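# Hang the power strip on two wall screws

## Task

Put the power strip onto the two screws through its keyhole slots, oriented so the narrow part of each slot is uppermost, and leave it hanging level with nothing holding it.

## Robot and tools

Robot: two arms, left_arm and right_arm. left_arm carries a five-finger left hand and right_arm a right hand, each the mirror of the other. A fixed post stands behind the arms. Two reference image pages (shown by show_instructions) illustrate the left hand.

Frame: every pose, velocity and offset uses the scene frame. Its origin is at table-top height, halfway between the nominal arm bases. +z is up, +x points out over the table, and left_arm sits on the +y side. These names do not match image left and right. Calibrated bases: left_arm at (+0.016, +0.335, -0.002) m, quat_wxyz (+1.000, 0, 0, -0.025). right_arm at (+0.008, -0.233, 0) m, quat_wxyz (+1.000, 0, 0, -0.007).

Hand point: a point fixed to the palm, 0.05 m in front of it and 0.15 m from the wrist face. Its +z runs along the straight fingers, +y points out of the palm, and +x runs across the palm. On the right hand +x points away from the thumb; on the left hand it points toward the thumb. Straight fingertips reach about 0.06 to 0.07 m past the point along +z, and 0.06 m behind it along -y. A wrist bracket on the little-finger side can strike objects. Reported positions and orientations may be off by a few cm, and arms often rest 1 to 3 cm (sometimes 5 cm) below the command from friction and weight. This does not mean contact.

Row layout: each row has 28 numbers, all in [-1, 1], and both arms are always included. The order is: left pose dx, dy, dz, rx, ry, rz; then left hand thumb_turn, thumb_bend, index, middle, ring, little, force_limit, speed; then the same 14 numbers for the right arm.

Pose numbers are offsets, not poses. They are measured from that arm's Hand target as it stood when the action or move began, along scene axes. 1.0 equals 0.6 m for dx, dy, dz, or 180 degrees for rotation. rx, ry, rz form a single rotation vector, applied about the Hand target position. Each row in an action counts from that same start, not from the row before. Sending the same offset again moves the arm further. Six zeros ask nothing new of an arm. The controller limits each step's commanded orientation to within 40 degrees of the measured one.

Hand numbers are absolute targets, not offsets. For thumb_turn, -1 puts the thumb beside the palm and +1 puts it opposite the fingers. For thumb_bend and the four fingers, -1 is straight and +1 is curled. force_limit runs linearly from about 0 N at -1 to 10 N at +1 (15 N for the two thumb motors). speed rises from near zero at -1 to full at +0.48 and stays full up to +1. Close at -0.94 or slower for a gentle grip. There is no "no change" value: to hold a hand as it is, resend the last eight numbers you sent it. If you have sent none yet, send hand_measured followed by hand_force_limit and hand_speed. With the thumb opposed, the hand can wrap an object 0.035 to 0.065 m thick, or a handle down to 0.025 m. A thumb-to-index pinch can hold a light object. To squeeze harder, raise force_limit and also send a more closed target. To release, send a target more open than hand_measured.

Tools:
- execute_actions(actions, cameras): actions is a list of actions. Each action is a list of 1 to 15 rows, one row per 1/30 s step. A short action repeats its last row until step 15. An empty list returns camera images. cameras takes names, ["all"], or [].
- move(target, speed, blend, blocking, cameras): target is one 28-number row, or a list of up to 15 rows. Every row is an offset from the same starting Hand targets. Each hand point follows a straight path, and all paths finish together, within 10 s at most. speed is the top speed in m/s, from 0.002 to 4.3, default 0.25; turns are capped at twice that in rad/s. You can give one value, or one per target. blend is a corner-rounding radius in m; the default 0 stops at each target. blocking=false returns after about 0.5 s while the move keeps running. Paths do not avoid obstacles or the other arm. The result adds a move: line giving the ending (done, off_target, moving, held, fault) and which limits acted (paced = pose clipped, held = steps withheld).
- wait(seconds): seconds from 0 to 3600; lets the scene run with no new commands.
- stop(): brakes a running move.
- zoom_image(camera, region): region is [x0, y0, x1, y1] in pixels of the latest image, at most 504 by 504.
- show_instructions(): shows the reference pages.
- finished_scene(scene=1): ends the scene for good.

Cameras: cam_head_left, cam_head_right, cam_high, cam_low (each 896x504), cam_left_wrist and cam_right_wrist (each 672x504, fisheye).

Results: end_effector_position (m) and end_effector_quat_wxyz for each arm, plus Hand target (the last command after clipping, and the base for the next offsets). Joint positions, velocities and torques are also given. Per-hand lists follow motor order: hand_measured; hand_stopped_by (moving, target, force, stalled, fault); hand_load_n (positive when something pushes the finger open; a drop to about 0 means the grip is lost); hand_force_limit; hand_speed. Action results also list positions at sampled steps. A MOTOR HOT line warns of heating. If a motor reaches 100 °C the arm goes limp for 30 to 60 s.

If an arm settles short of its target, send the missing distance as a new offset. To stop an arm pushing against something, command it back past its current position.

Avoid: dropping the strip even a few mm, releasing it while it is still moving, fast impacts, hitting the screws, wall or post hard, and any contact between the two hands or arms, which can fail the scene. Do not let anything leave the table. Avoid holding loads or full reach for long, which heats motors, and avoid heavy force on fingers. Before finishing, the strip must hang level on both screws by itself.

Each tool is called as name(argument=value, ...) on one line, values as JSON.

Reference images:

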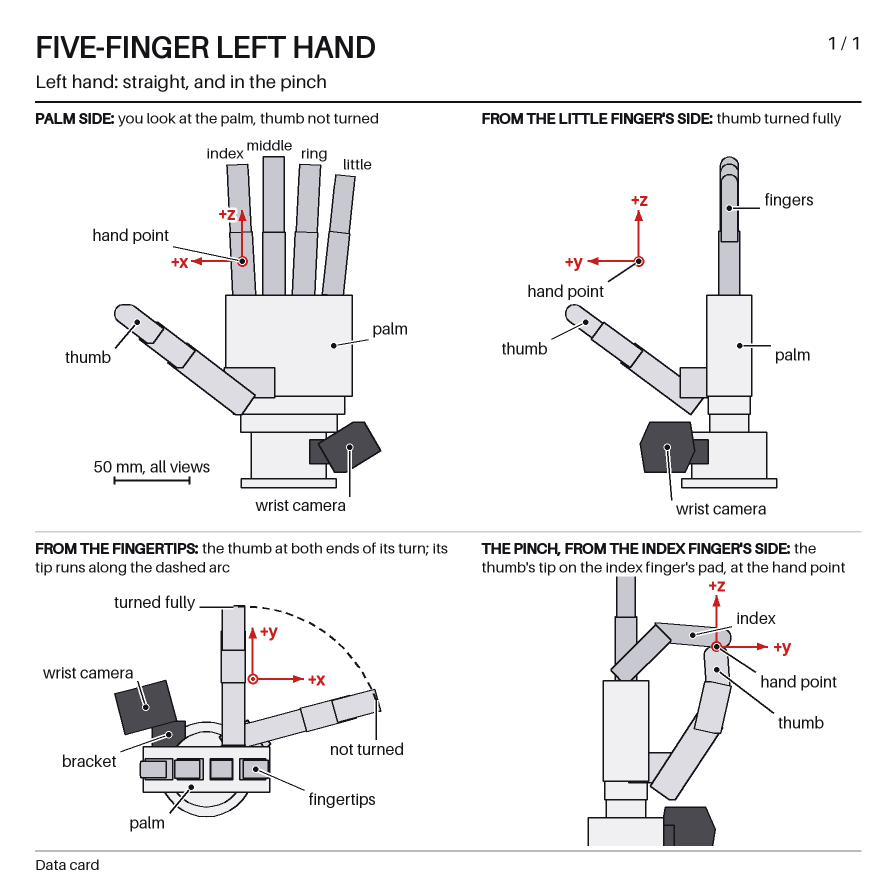

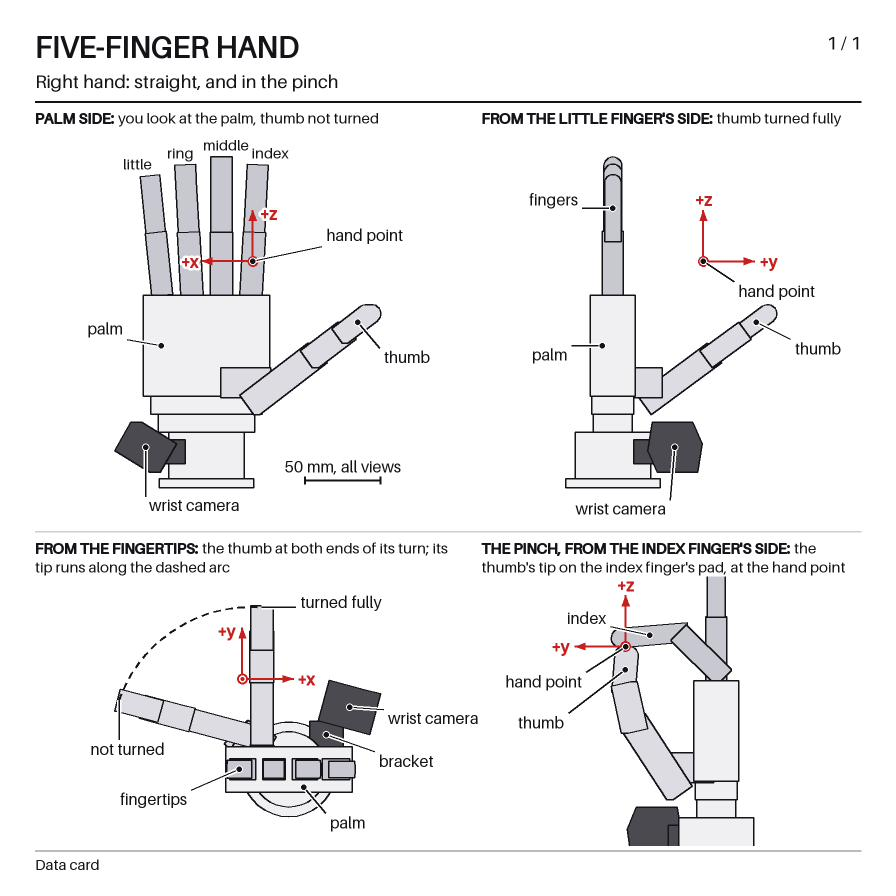

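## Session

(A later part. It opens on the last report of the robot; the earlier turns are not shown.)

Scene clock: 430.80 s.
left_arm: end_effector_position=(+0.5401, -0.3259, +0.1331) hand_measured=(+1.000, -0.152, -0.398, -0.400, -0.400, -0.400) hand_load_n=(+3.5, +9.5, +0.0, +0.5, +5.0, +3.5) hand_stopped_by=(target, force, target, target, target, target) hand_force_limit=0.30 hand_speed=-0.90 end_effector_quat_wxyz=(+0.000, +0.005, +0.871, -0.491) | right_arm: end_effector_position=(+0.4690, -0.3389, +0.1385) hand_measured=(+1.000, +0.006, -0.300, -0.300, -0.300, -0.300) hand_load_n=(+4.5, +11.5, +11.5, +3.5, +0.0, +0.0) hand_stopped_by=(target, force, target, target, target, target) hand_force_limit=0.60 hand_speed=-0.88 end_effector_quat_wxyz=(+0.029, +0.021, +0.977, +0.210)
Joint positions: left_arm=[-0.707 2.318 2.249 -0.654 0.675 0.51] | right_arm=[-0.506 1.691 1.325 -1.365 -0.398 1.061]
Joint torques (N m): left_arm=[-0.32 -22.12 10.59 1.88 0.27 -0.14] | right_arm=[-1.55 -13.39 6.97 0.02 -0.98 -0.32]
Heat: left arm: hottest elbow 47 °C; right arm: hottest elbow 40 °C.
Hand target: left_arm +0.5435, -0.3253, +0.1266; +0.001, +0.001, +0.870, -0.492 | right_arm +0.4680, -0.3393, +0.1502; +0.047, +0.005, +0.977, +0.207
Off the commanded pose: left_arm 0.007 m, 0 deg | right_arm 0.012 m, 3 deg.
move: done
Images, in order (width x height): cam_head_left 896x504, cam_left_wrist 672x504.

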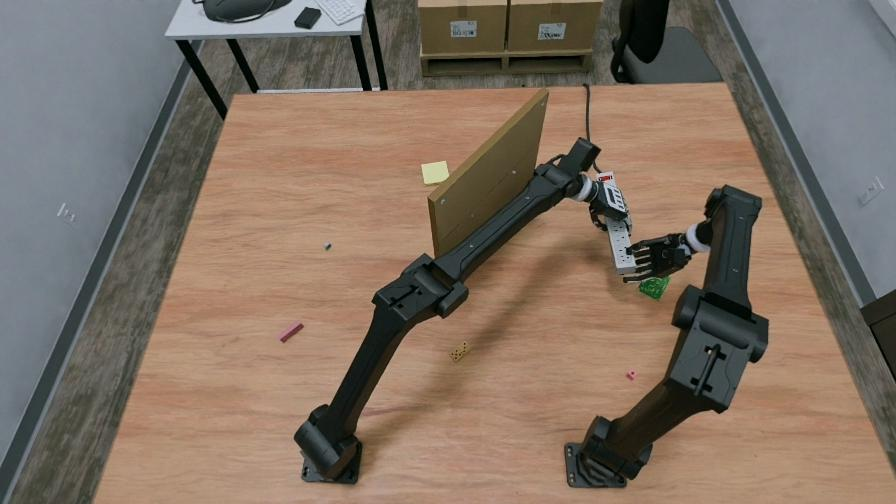

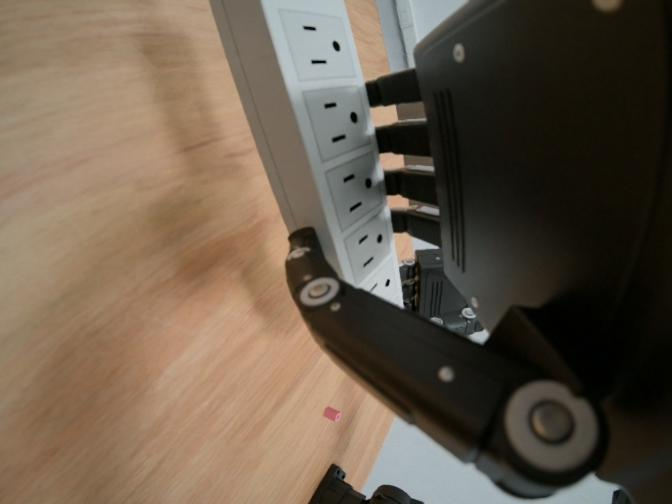

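move(target=[[0,0,0,0,0,0,1,0.52,-0.4,-0.4,-0.4,-0.4,0.3,-0.9, 0,0,0,0,0,0,1,-0.2,-0.3,-0.3,-0.3,-0.3,0.6,-0.95]], speed=0.05, cameras=["cam_left_wrist","cam_head_left","cam_low","cam_right_wrist"])

zoom_image(camera="cam_low", region=[320, 240, 440, 360])

Scene clock: 434.37 s.
left_arm: end_effector_position=(+0.5400, -0.3254, +0.1316) hand_measured=(+1.000, -0.152, -0.398, -0.400, -0.400, -0.400) hand_load_n=(+0.0, +5.5, +2.0, +0.0, +1.5, +0.0) hand_stopped_by=(target, force, target, target, target, target) hand_force_limit=0.30 hand_speed=-0.90 end_effector_quat_wxyz=(+0.000, +0.004, +0.872, -0.490) | right_arm: end_effector_position=(+0.4688, -0.3382, +0.1425) hand_measured=(+1.000, -0.200, -0.300, -0.300, -0.300, -0.300) hand_load_n=(+1.0, +1.5, +3.0, +0.0, +0.0, +0.0) hand_stopped_by=(target, target, target, target, target, target) hand_force_limit=0.60 hand_speed=-0.95 end_effector_quat_wxyz=(+0.035, +0.015, +0.977, +0.210)
Joint positions: left_arm=[-0.707 2.318 2.246 -0.654 0.673 0.51] | right_arm=[-0.506 1.683 1.325 -1.365 -0.402 1.05]
Joint torques (N m): left_arm=[0.09 -21.89 10.77 1.89 0.35 -0.13] | right_arm=[-1.49 -12.45 7.02 -0.01 -0.79 -0.23]
Heat: left arm: hottest elbow 47 °C; right arm: hottest elbow 40 °C.
Hand target: left_arm +0.5436, -0.3253, +0.1267; +0.001, +0.001, +0.870, -0.492 | right_arm +0.4680, -0.3394, +0.1502; +0.047, +0.005, +0.977, +0.207
Off the commanded pose: left_arm 0.006 m, 0 deg | right_arm 0.008 m, 2 deg.
move: done
Images, in order (width x height): cam_head_left 896x504, cam_low 896x504, cam_left_wrist 672x504, cam_right_wrist 672x504.

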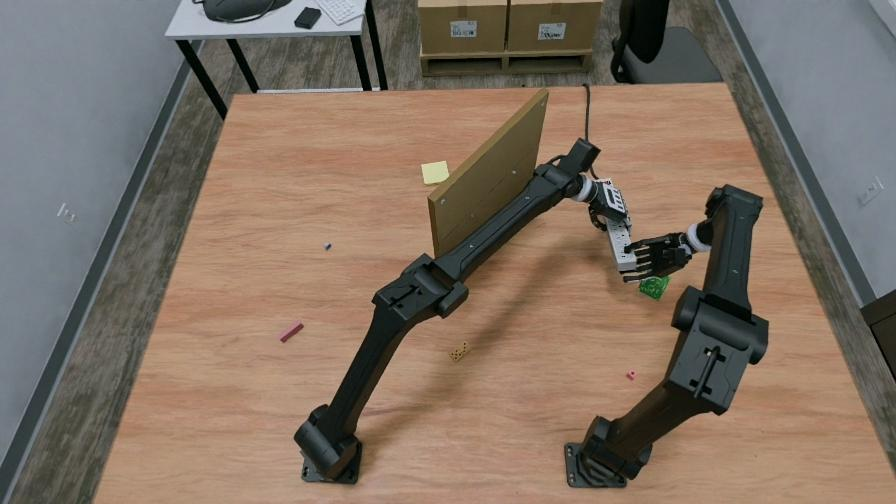

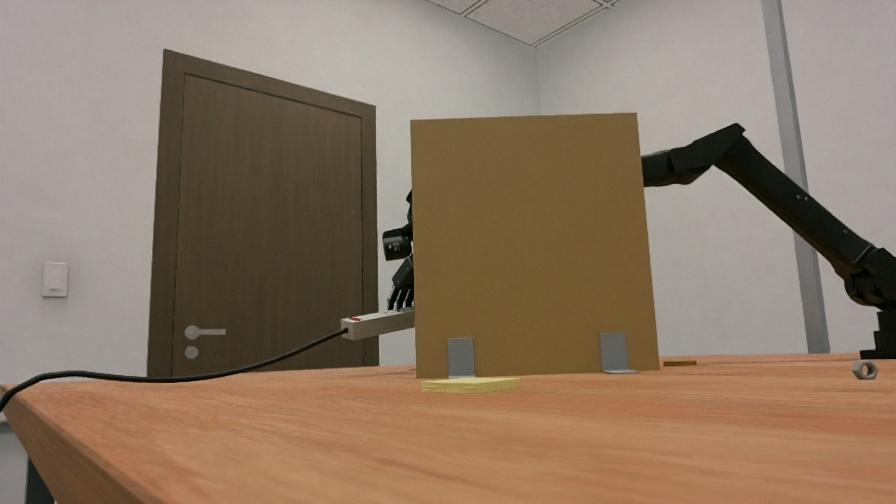

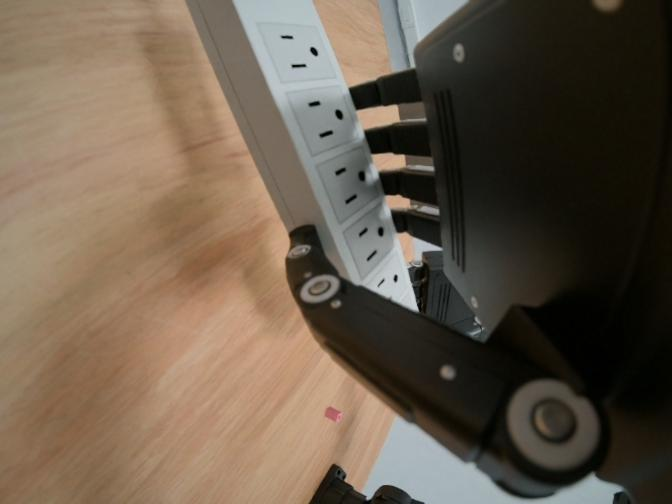

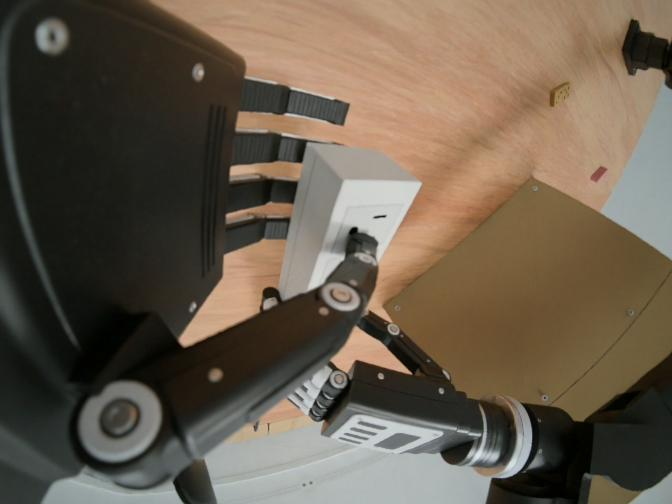

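Scaled by 4.200 from the camera's image (finer frame: 1280x720).

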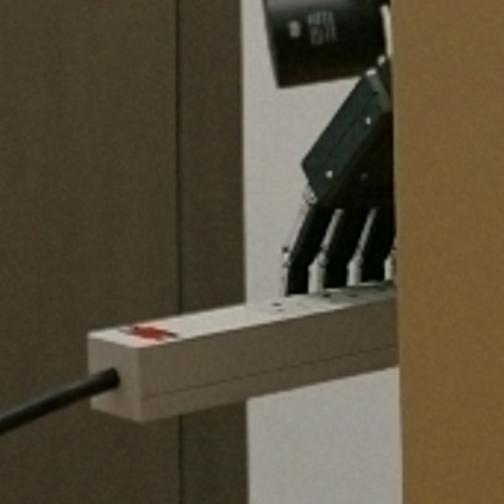

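move(target=[[0,0,0,0,0,0,1,0.52,-0.4,-0.4,-0.4,-0.4,0.3,-0.9, 0,0,0,0,0,0,1,0.53,-0.3,-0.3,-0.3,-0.3,0.6,-0.9],[0,0,0,0,0,0,1,-0.5,-0.4,-0.4,-0.4,-0.4,0.3,-0.92, 0,0,0,0,0,0,1,0.53,-0.3,-0.3,-0.3,-0.3,0.6,-0.9]], speed=0.05, cameras=["cam_left_wrist","cam_head_left","cam_low","cam_right_wrist"])

zoom_image(camera="cam_low", region=[320, 240, 440, 360])

Scene clock: 440.10 s.
left_arm: end_effector_position=(+0.5402, -0.3253, +0.1315) hand_measured=(+1.000, -0.500, -0.398, -0.400, -0.400, -0.400) hand_load_n=(+0.0, +0.0, +0.0, +0.0, +0.0, +0.0) hand_stopped_by=(target, target, target, target, target, target) hand_force_limit=0.30 hand_speed=-0.92 end_effector_quat_wxyz=(+0.001, +0.004, +0.872, -0.490) | right_arm: end_effector_position=(+0.4687, -0.3384, +0.1423) hand_measured=(+1.000, -0.092, -0.300, -0.300, -0.300, -0.300) hand_load_n=(+2.0, +10.5, +12.5, +0.0, +0.0, +0.0) hand_stopped_by=(target, force, target, target, target, target) hand_force_limit=0.60 hand_speed=-0.90 end_effector_quat_wxyz=(+0.034, +0.015, +0.977, +0.209)
Joint positions: left_arm=[-0.707 2.318 2.246 -0.654 0.672 0.51] | right_arm=[-0.506 1.683 1.325 -1.365 -0.401 1.05]
Joint torques (N m): left_arm=[0.15 -22.01 10.85 1.88 0.35 -0.12] | right_arm=[-1.55 -12.69 7.04 -0.01 -0.84 -0.23]
Heat: left arm: hottest elbow 47 °C; right arm: hottest elbow 40 °C.
Hand target: left_arm +0.5435, -0.3254, +0.1267; +0.001, +0.001, +0.870, -0.492 | right_arm +0.4680, -0.3394, +0.1501; +0.047, +0.005, +0.977, +0.207
Off the commanded pose: left_arm 0.006 m, 0 deg | right_arm 0.008 m, 2 deg.
move: done
Images, in order (width x height): cam_head_left 896x504, cam_low 896x504, cam_left_wrist 672x504, cam_right_wrist 672x504.

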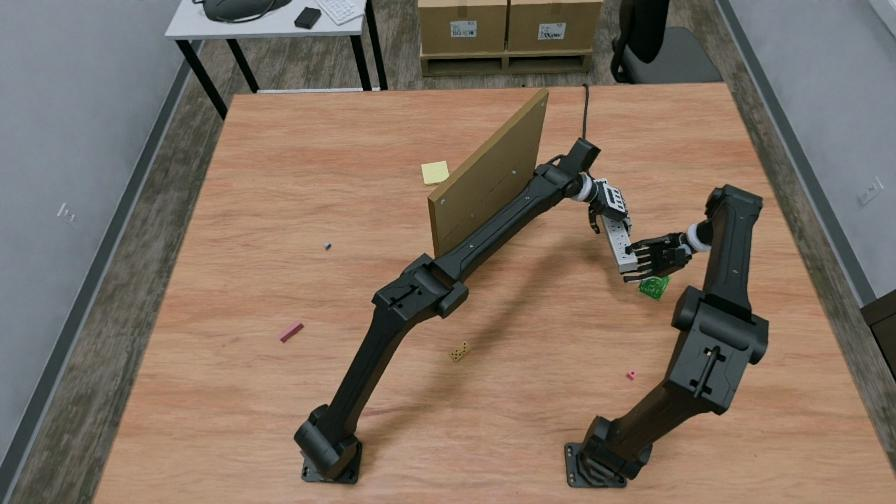

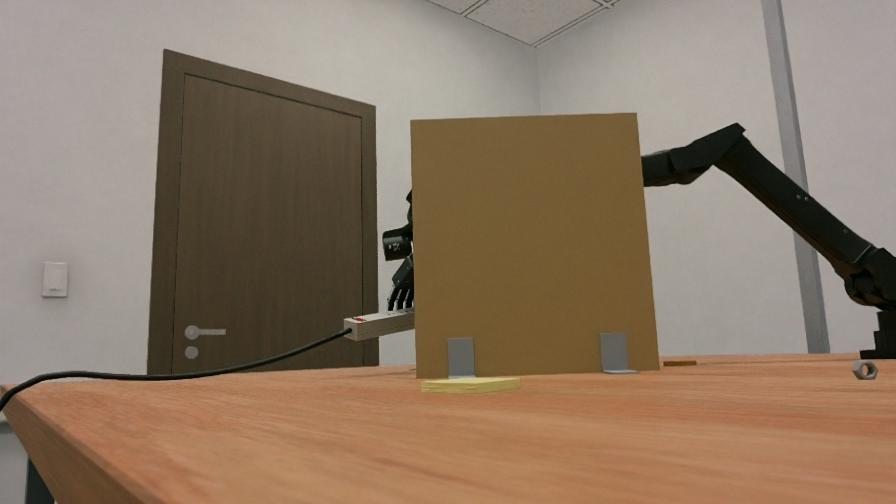

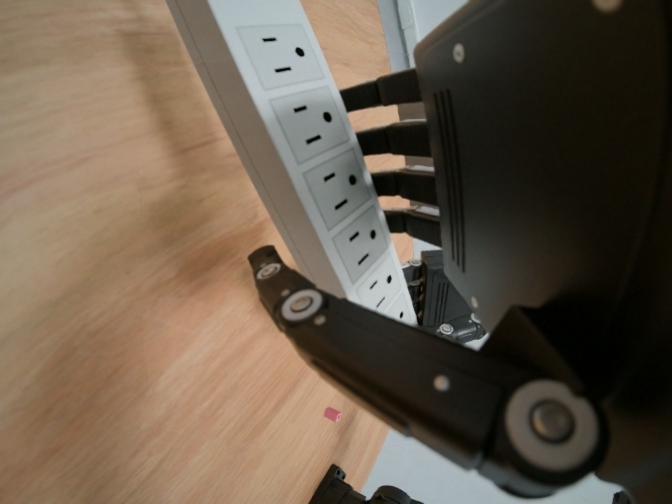

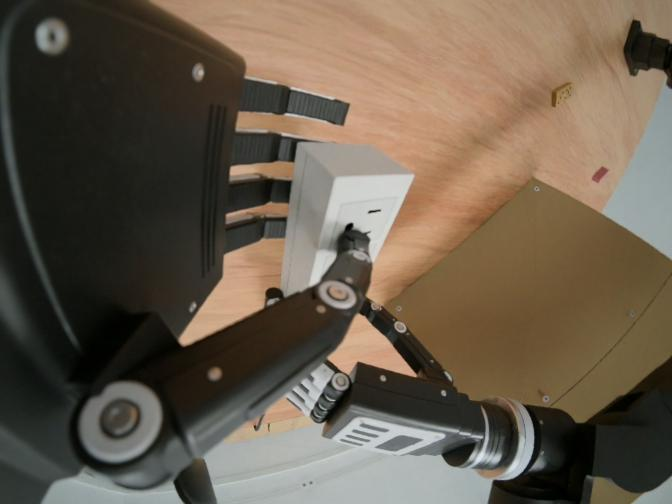

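Scaled by 4.200 from the camera's image (finer frame: 1280x720).

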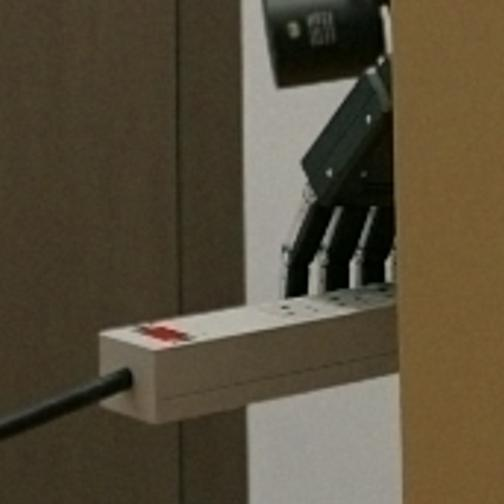

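move(target=[[0,0,0,0,0,0,1,-0.5,-0.4,-0.4,-0.4,-0.4,0.3,-0.92, 0,0,0,0,-0.067,0,1,0.53,-0.3,-0.3,-0.3,-0.3,0.6,-0.9]], speed=0.05, cameras=["cam_left_wrist","cam_head_left","cam_low","cam_right_wrist"])

zoom_image(camera="cam_low", region=[320, 240, 440, 360])

Scene clock: 443.50 s.
left_arm: end_effector_position=(+0.5402, -0.3253, +0.1315) hand_measured=(+1.000, -0.500, -0.398, -0.400, -0.400, -0.400) hand_load_n=(+0.0, +0.0, +0.0, +0.0, +0.0, +0.0) hand_stopped_by=(target, target, target, target, target, target) hand_force_limit=0.30 hand_speed=-0.92 end_effector_quat_wxyz=(+0.001, +0.004, +0.872, -0.490) | right_arm: end_effector_position=(+0.4706, -0.3387, +0.1390) hand_measured=(+1.000, -0.092, -0.302, -0.300, -0.300, -0.300) hand_load_n=(+3.5, +10.0, +14.0, +0.0, +0.0, +0.0) hand_stopped_by=(target, force, target, target, target, target) hand_force_limit=0.60 hand_speed=-0.90 end_effector_quat_wxyz=(+0.128, +0.000, +0.969, +0.211)
Joint positions: left_arm=[-0.707 2.318 2.246 -0.654 0.672 0.51] | right_arm=[-0.536 1.613 1.196 -1.155 -0.498 1.022]
Joint torques (N m): left_arm=[-0.15 -21.83 10.8 1.85 0.36 -0.13] | right_arm=[-1.9 -12.45 6.54 0.69 -1.32 -0.34]
Heat: left arm: hottest elbow 47 °C; right arm: hottest elbow 40 °C.
Hand target: left_arm +0.5435, -0.3254, +0.1267; +0.001, +0.001, +0.870, -0.492 | right_arm +0.4680, -0.3394, +0.1502; +0.149, -0.016, +0.967, +0.206
Off the commanded pose: left_arm 0.006 m, 0 deg | right_arm 0.012 m, 3 deg.
move: off_target (right_arm)
Images, in order (width x height): cam_head_left 896x504, cam_low 896x504, cam_left_wrist 672x504, cam_right_wrist 672x504.

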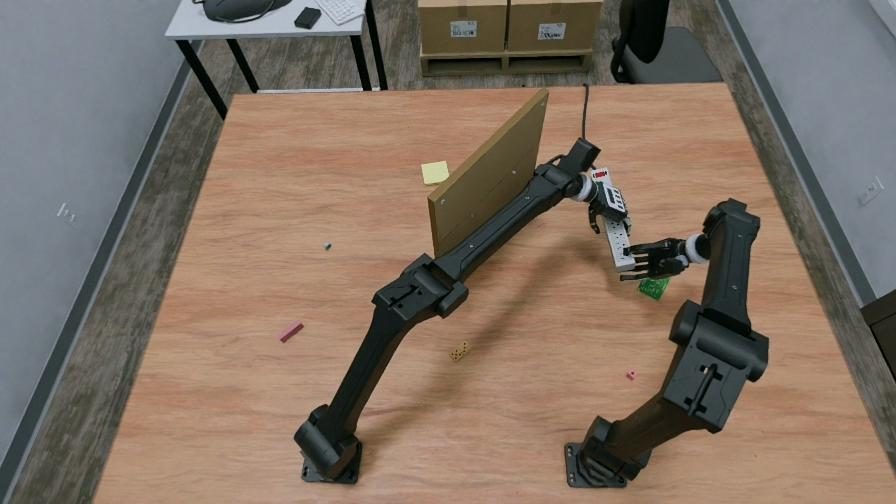

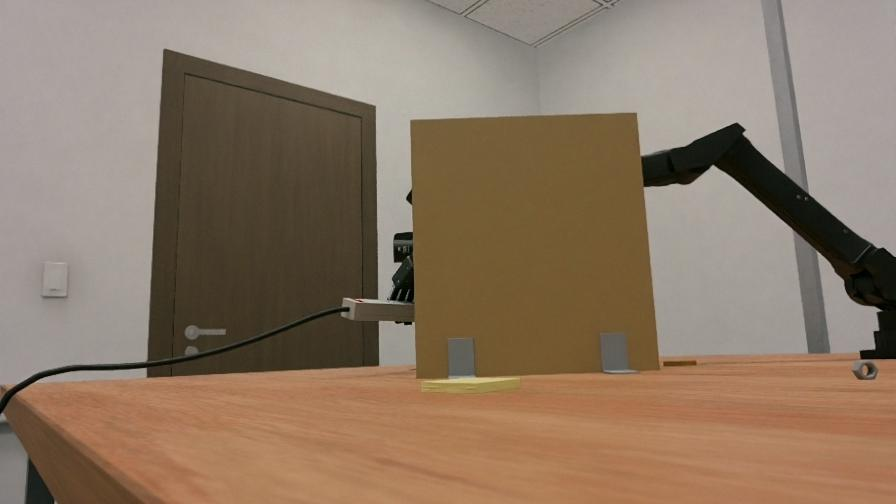

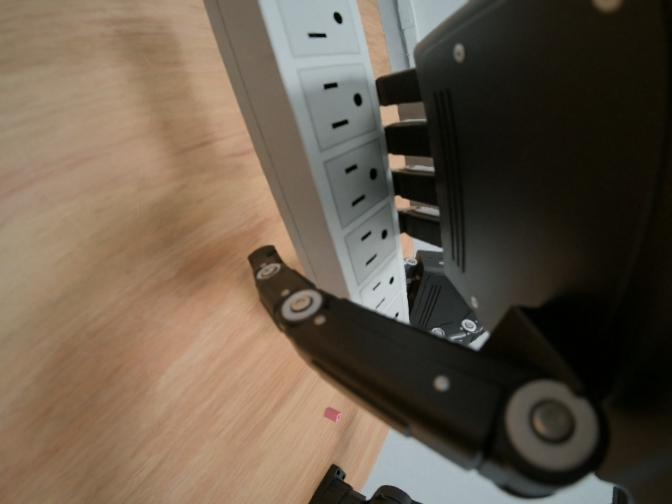

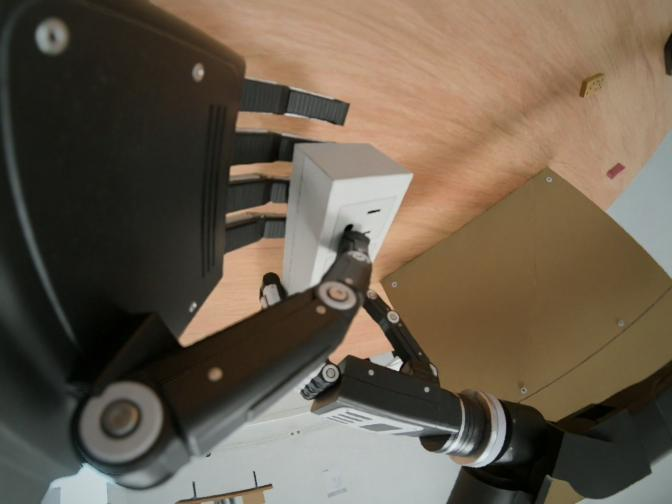

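Scaled by 4.200 from the camera's image (finer frame: 1280x720).

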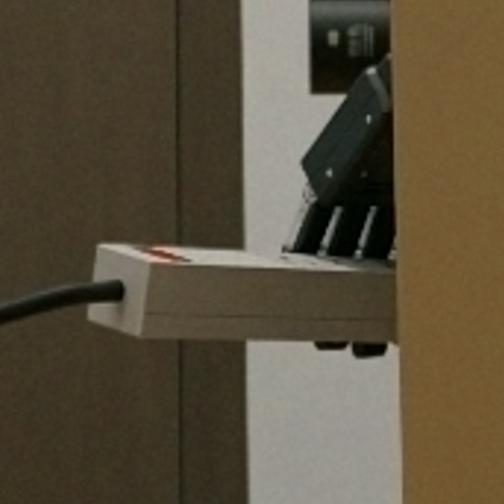

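move(target=[[0.0,0,0.05,0,0,0,1,-0.7,-0.4,-0.4,-0.4,-0.4,0.3,-0.7, 0,0,0,0,0,0,1,0.53,-0.3,-0.3,-0.3,-0.3,0.6,-0.9],[0.042,-0.008,0.06,0,0,-0.014,1,-0.7,-0.4,-0.4,-0.4,-0.4,0.3,-0.7, 0,0,0,0,0,0,1,0.53,-0.3,-0.3,-0.3,-0.3,0.6,-0.9],[0.042,-0.008,0.012,0,0,-0.014,1,-0.7,-0.4,-0.4,-0.4,-0.4,0.3,-0.7, 0,0,0,0,0,0,1,0.53,-0.3,-0.3,-0.3,-0.3,0.6,-0.9]], speed=0.05, cameras=["cam_left_wrist","cam_head_left","cam_low","cam_right_wrist"])

zoom_image(camera="cam_low", region=[320, 240, 440, 360])

zoom_image(camera="cam_head_left", region=[560, 150, 680, 290])

Scene clock: 448.33 s.
left_arm: end_effector_position=(+0.5593, -0.3347, +0.1439) hand_measured=(+1.000, -0.700, -0.398, -0.400, -0.400, -0.400) hand_load_n=(+0.0, +0.0, +0.0, +0.0, +0.0, +0.0) hand_stopped_by=(target, target, target, target, target, target) hand_force_limit=0.30 hand_speed=-0.70 end_effector_quat_wxyz=(-0.014, +0.022, +0.870, -0.492) | right_arm: end_effector_position=(+0.4703, -0.3382, +0.1389) hand_measured=(+1.000, -0.092, -0.302, -0.300, -0.300, -0.300) hand_load_n=(+3.5, +10.5, +14.5, +0.5, +0.0, +0.0) hand_stopped_by=(target, force, target, target, target, target) hand_force_limit=0.60 hand_speed=-0.90 end_effector_quat_wxyz=(+0.129, -0.001, +0.969, +0.212)
Joint positions: left_arm=[-0.694 2.449 2.523 -0.83 0.72 0.554] | right_arm=[-0.536 1.613 1.195 -1.154 -0.501 1.019]
Joint torques (N m): left_arm=[0.32 -23 10.65 1.81 0.42 0.03] | right_arm=[-1.96 -12.28 6.64 0.69 -1.23 -0.33]
Heat: left arm: hottest elbow 48 °C; right arm: hottest elbow 40 °C.
Hand target: left_arm +0.5687, -0.3301, +0.1335; -0.010, +0.020, +0.870, -0.492 | right_arm +0.4680, -0.3394, +0.1502; +0.149, -0.016, +0.967, +0.206
Off the commanded pose: left_arm 0.015 m, 0 deg | right_arm 0.012 m, 3 deg.
move: off_target (left_arm)
Images, in order (width x height): cam_head_left 896x504, cam_low 896x504, cam_left_wrist 672x504, cam_right_wrist 672x504.

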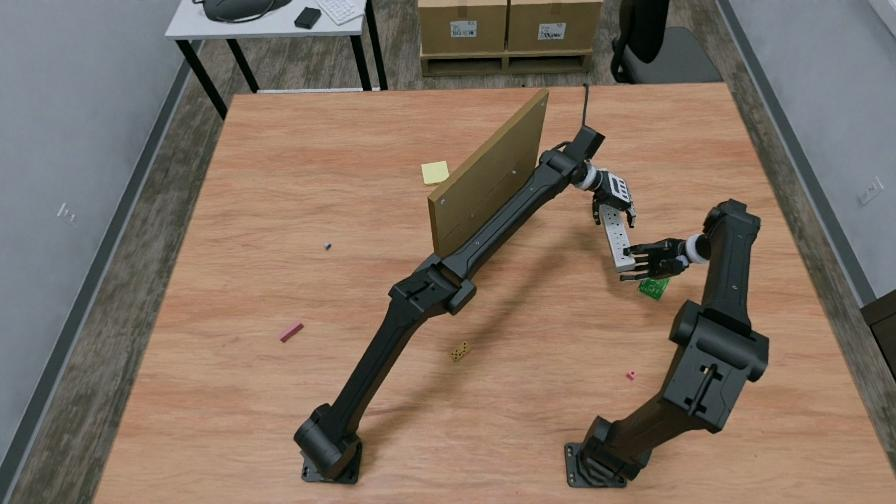

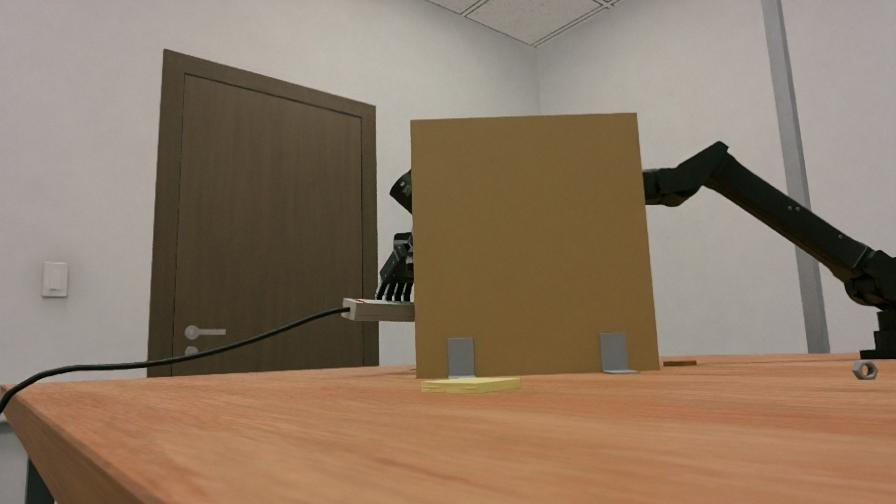

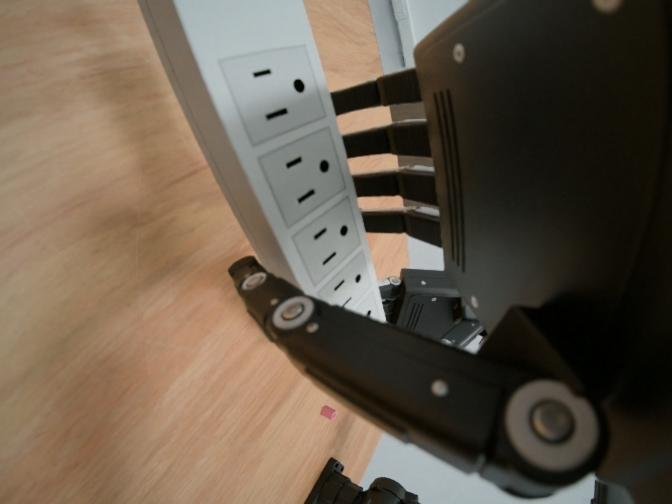

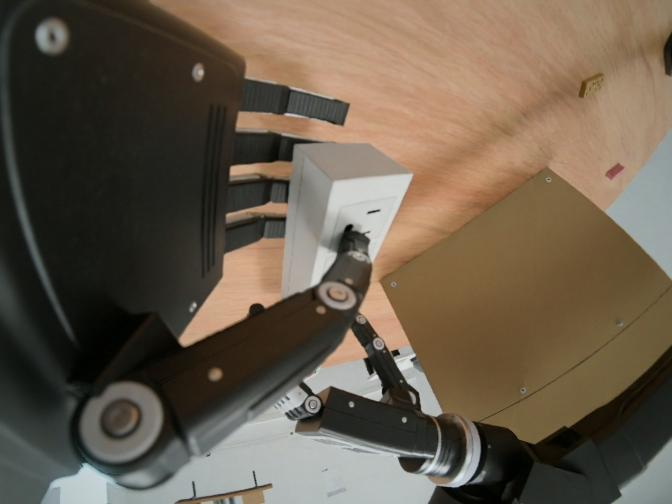

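Scaled by 4.200 from the camera's image (finer frame: 1280x720).

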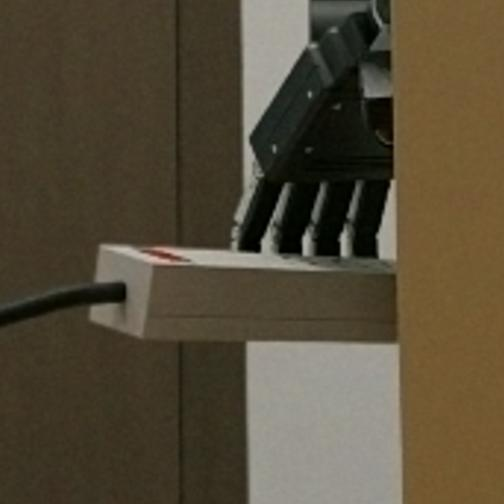

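Scaled by 3.600 from the camera's image (finer frame: 1280x720).

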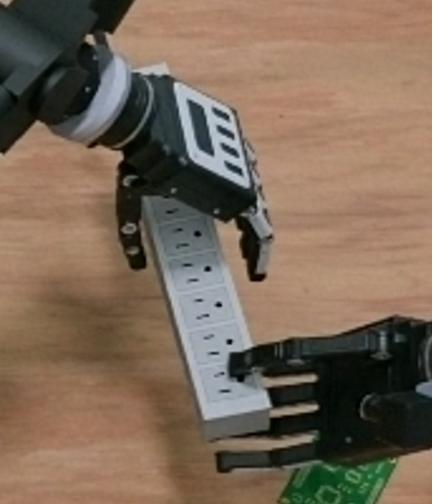

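move(target=[[0.018,0.008,-0.012,0,0,0,1,-0.7,-0.4,-0.4,-0.4,-0.4,0.3,-0.7, 0,0,0,0,0,0,1,0.53,-0.3,-0.3,-0.3,-0.3,0.6,-0.9]], speed=0.05, cameras=["cam_left_wrist","cam_low"])

zoom_image(camera="cam_low", region=[320, 240, 440, 360])

Scene clock: 450.03 s.
left_arm: end_effector_position=(+0.5671, -0.3280, +0.1374) hand_measured=(+1.000, -0.700, -0.398, -0.400, -0.400, -0.400) hand_load_n=(+0.0, +0.0, +0.0, +0.0, +0.0, +0.0) hand_stopped_by=(target, target, target, target, target, target) hand_force_limit=0.30 hand_speed=-0.70 end_effector_quat_wxyz=(-0.014, +0.021, +0.870, -0.492) | right_arm: end_effector_position=(+0.4703, -0.3382, +0.1389) hand_measured=(+1.000, -0.092, -0.302, -0.300, -0.300, -0.300) hand_load_n=(+4.0, +10.0, +15.0, +0.0, +0.0, +0.0) hand_stopped_by=(target, force, target, target, target, target) hand_force_limit=0.60 hand_speed=-0.90 end_effector_quat_wxyz=(+0.129, -0.001, +0.969, +0.212)
Joint positions: left_arm=[-0.681 2.458 2.523 -0.83 0.73 0.565] | right_arm=[-0.536 1.613 1.195 -1.154 -0.501 1.019]
Joint torques (N m): left_arm=[0.32 -21.6 13.18 1.4 0.39 0.04] | right_arm=[-1.85 -12.45 6.65 0.69 -1.24 -0.33]
Heat: left arm: hottest elbow 47 °C; right arm: hottest elbow 40 °C.
Hand target: left_arm +0.5795, -0.3253, +0.1263; -0.010, +0.020, +0.870, -0.492 | right_arm +0.4680, -0.3394, +0.1502; +0.149, -0.016, +0.967, +0.206
Off the commanded pose: left_arm 0.017 m, 0 deg | right_arm 0.012 m, 3 deg.
move: off_target (left_arm)
Images, in order (width x height): cam_low 896x504, cam_left_wrist 672x504.

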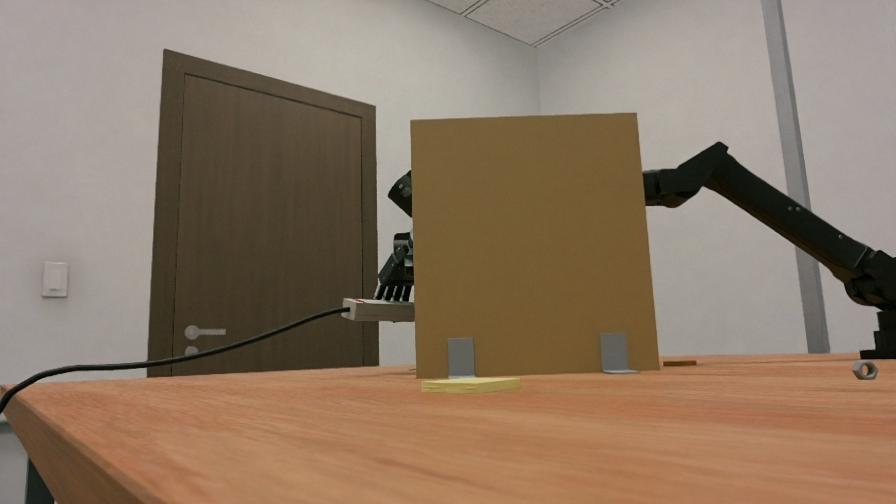

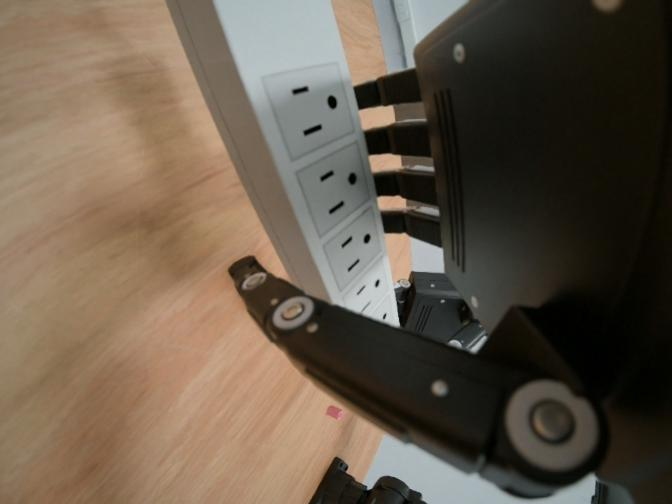

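Scaled by 4.200 from the camera's image (finer frame: 1280x720).

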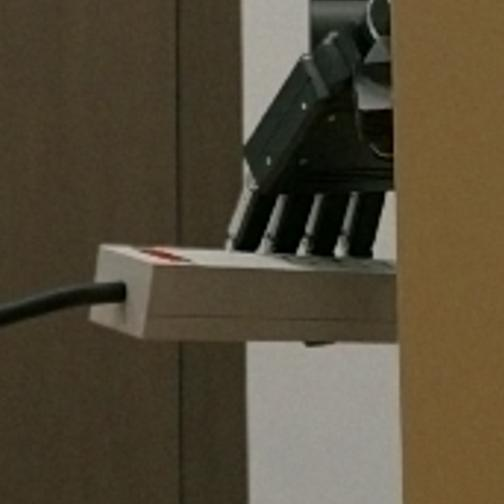

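move(target=[[0,0,0,0,0,0,1,0.5,-0.4,-0.4,-0.4,-0.4,-0.3,-0.88, 0,0,0,0,0,0,1,0.53,-0.3,-0.3,-0.3,-0.3,0.6,-0.9]], speed=0.05, cameras=["cam_left_wrist","cam_low"])

zoom_image(camera="cam_low", region=[320, 240, 440, 360])

Scene clock: 453.73 s.
left_arm: end_effector_position=(+0.5679, -0.3274, +0.1352) hand_measured=(+1.000, -0.170, -0.398, -0.400, -0.400, -0.400) hand_load_n=(+0.0, +5.0, +3.0, +0.0, +0.0, +0.0) hand_stopped_by=(target, force, target, target, target, target) hand_force_limit=-0.30 hand_speed=-0.88 end_effector_quat_wxyz=(-0.014, +0.020, +0.871, -0.491) | right_arm: end_effector_position=(+0.4702, -0.3410, +0.1397) hand_measured=(+1.000, -0.092, -0.302, -0.300, -0.300, -0.300) hand_load_n=(+3.0, +10.5, +13.0, +0.0, +0.0, +0.0) hand_stopped_by=(target, force, target, target, target, target) hand_force_limit=0.60 hand_speed=-0.90 end_effector_quat_wxyz=(+0.131, +0.001, +0.969, +0.210)
Joint positions: left_arm=[-0.68 2.46 2.523 -0.83 0.73 0.565] | right_arm=[-0.541 1.612 1.195 -1.152 -0.501 1.019]
Joint torques (N m): left_arm=[0.38 -21.77 13.29 1.33 0.4 0.04] | right_arm=[-1.38 -12.34 6.67 0.53 -1.24 -0.32]
Heat: left arm: hottest shoulder 47 °C; right arm: hottest elbow 40 °C.
Hand target: left_arm +0.5794, -0.3254, +0.1263; -0.010, +0.020, +0.870, -0.492 | right_arm +0.4680, -0.3394, +0.1502; +0.149, -0.016, +0.967, +0.206
Off the commanded pose: left_arm 0.015 m, 0 deg | right_arm 0.011 m, 3 deg.
move: done
Images, in order (width x height): cam_low 896x504, cam_left_wrist 672x504.

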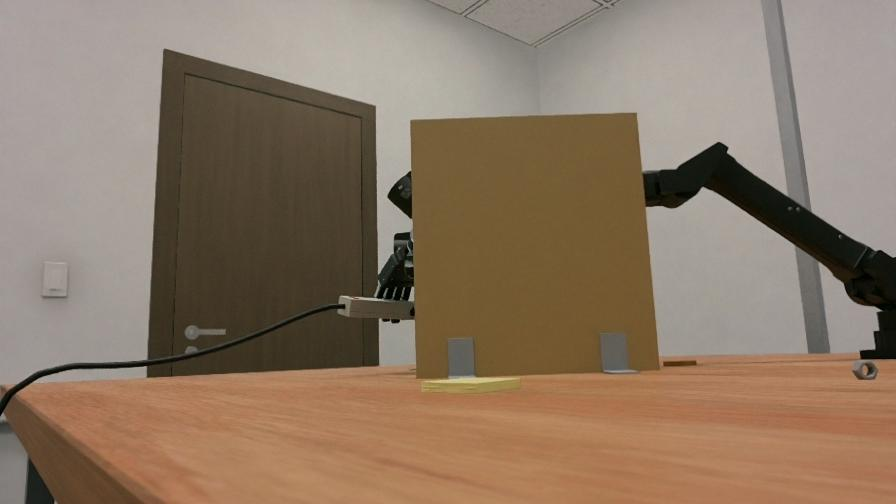

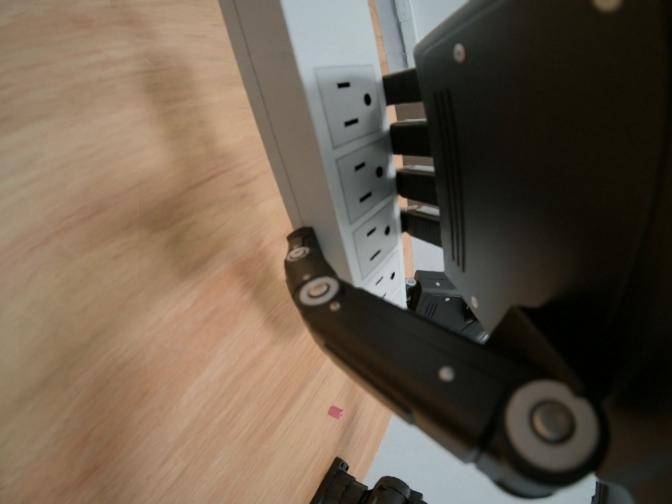

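Scaled by 4.200 from the camera's image (finer frame: 1280x720).

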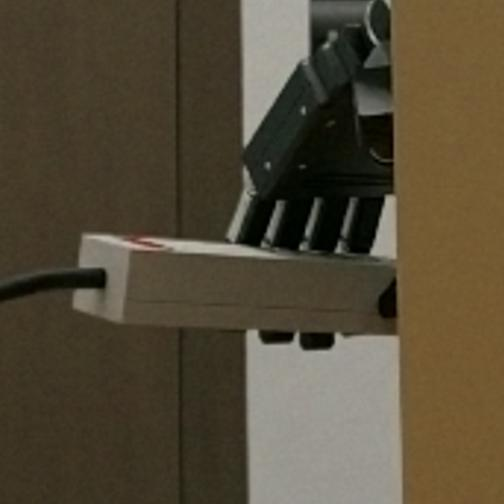

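move(target=[[0,0,0,0,0,0,1,-0.55,-0.4,-0.4,-0.4,-0.4,0.3,-0.92, 0,0,0,0,0,0,1,0.53,-0.3,-0.3,-0.3,-0.3,0.6,-0.9],[0,0,0.06,0,0,0,1,-0.55,-0.4,-0.4,-0.4,-0.4,0.3,-0.92, 0,0,0,0,0,0,1,0.53,-0.3,-0.3,-0.3,-0.3,0.6,-0.9],[0,0.008,0.01,0,0,0,1,-0.55,-0.4,-0.4,-0.4,-0.4,0.3,-0.92, 0,0,0,0,0,0,1,0.53,-0.3,-0.3,-0.3,-0.3,0.6,-0.9]], speed=0.05, cameras=["cam_left_wrist","cam_low"])

zoom_image(camera="cam_low", region=[320, 240, 440, 360])

Scene clock: 462.67 s.
left_arm: end_effector_position=(+0.5684, -0.3273, +0.1277) hand_measured=(+1.000, -0.550, -0.398, -0.400, -0.400, -0.400) hand_load_n=(+0.0, +0.0, +0.0, +0.0, +0.0, +0.0) hand_stopped_by=(target, target, target, target, target, target) hand_force_limit=0.30 hand_speed=-0.92 end_effector_quat_wxyz=(-0.020, +0.019, +0.873, -0.487) | right_arm: end_effector_position=(+0.4702, -0.3410, +0.1397) hand_measured=(+1.000, -0.092, -0.302, -0.300, -0.300, -0.300) hand_load_n=(+3.5, +10.0, +15.0, +0.0, +0.5, +0.0) hand_stopped_by=(target, force, target, target, target, target) hand_force_limit=0.60 hand_speed=-0.90 end_effector_quat_wxyz=(+0.131, +0.001, +0.969, +0.210)
Joint positions: left_arm=[-0.679 2.483 2.551 -0.853 0.733 0.57] | right_arm=[-0.541 1.612 1.195 -1.152 -0.501 1.019]
Joint torques (N m): left_arm=[0.5 -24.12 10.45 1.83 0.39 0.02] | right_arm=[-1.38 -12.28 6.61 0.57 -1.24 -0.32]
Heat: left arm: hottest elbow 47 °C; right arm: hottest elbow 39 °C.
Hand target: left_arm +0.5795, -0.3206, +0.1324; -0.010, +0.020, +0.870, -0.492 | right_arm +0.4680, -0.3394, +0.1502; +0.149, -0.016, +0.967, +0.206
Off the commanded pose: left_arm 0.014 m, 1 deg | right_arm 0.011 m, 3 deg.
move: off_target (left_arm)
Images, in order (width x height): cam_low 896x504, cam_left_wrist 672x504.

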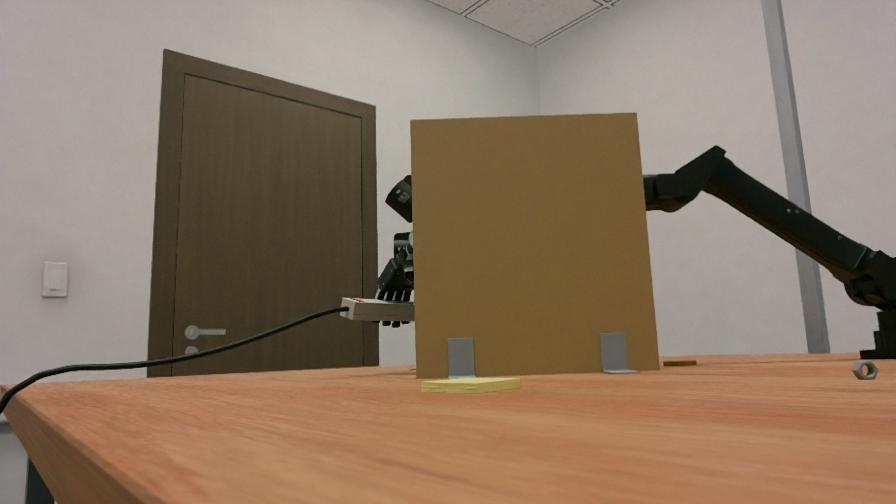

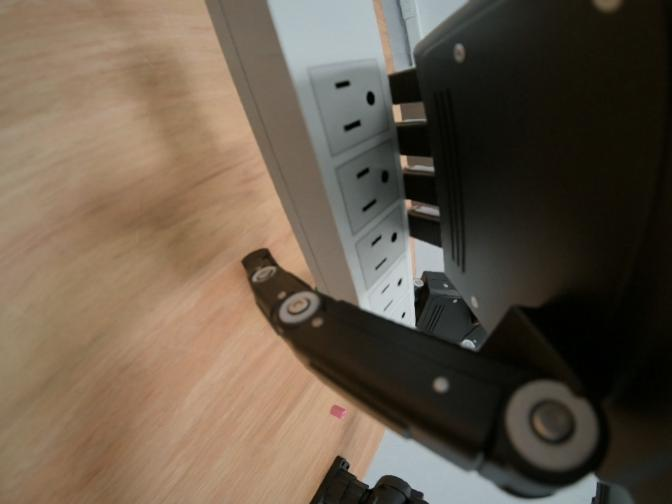

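Scaled by 4.200 from the camera's image (finer frame: 1280x720).

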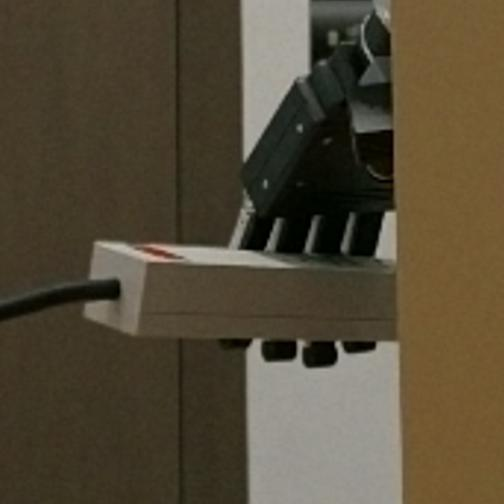

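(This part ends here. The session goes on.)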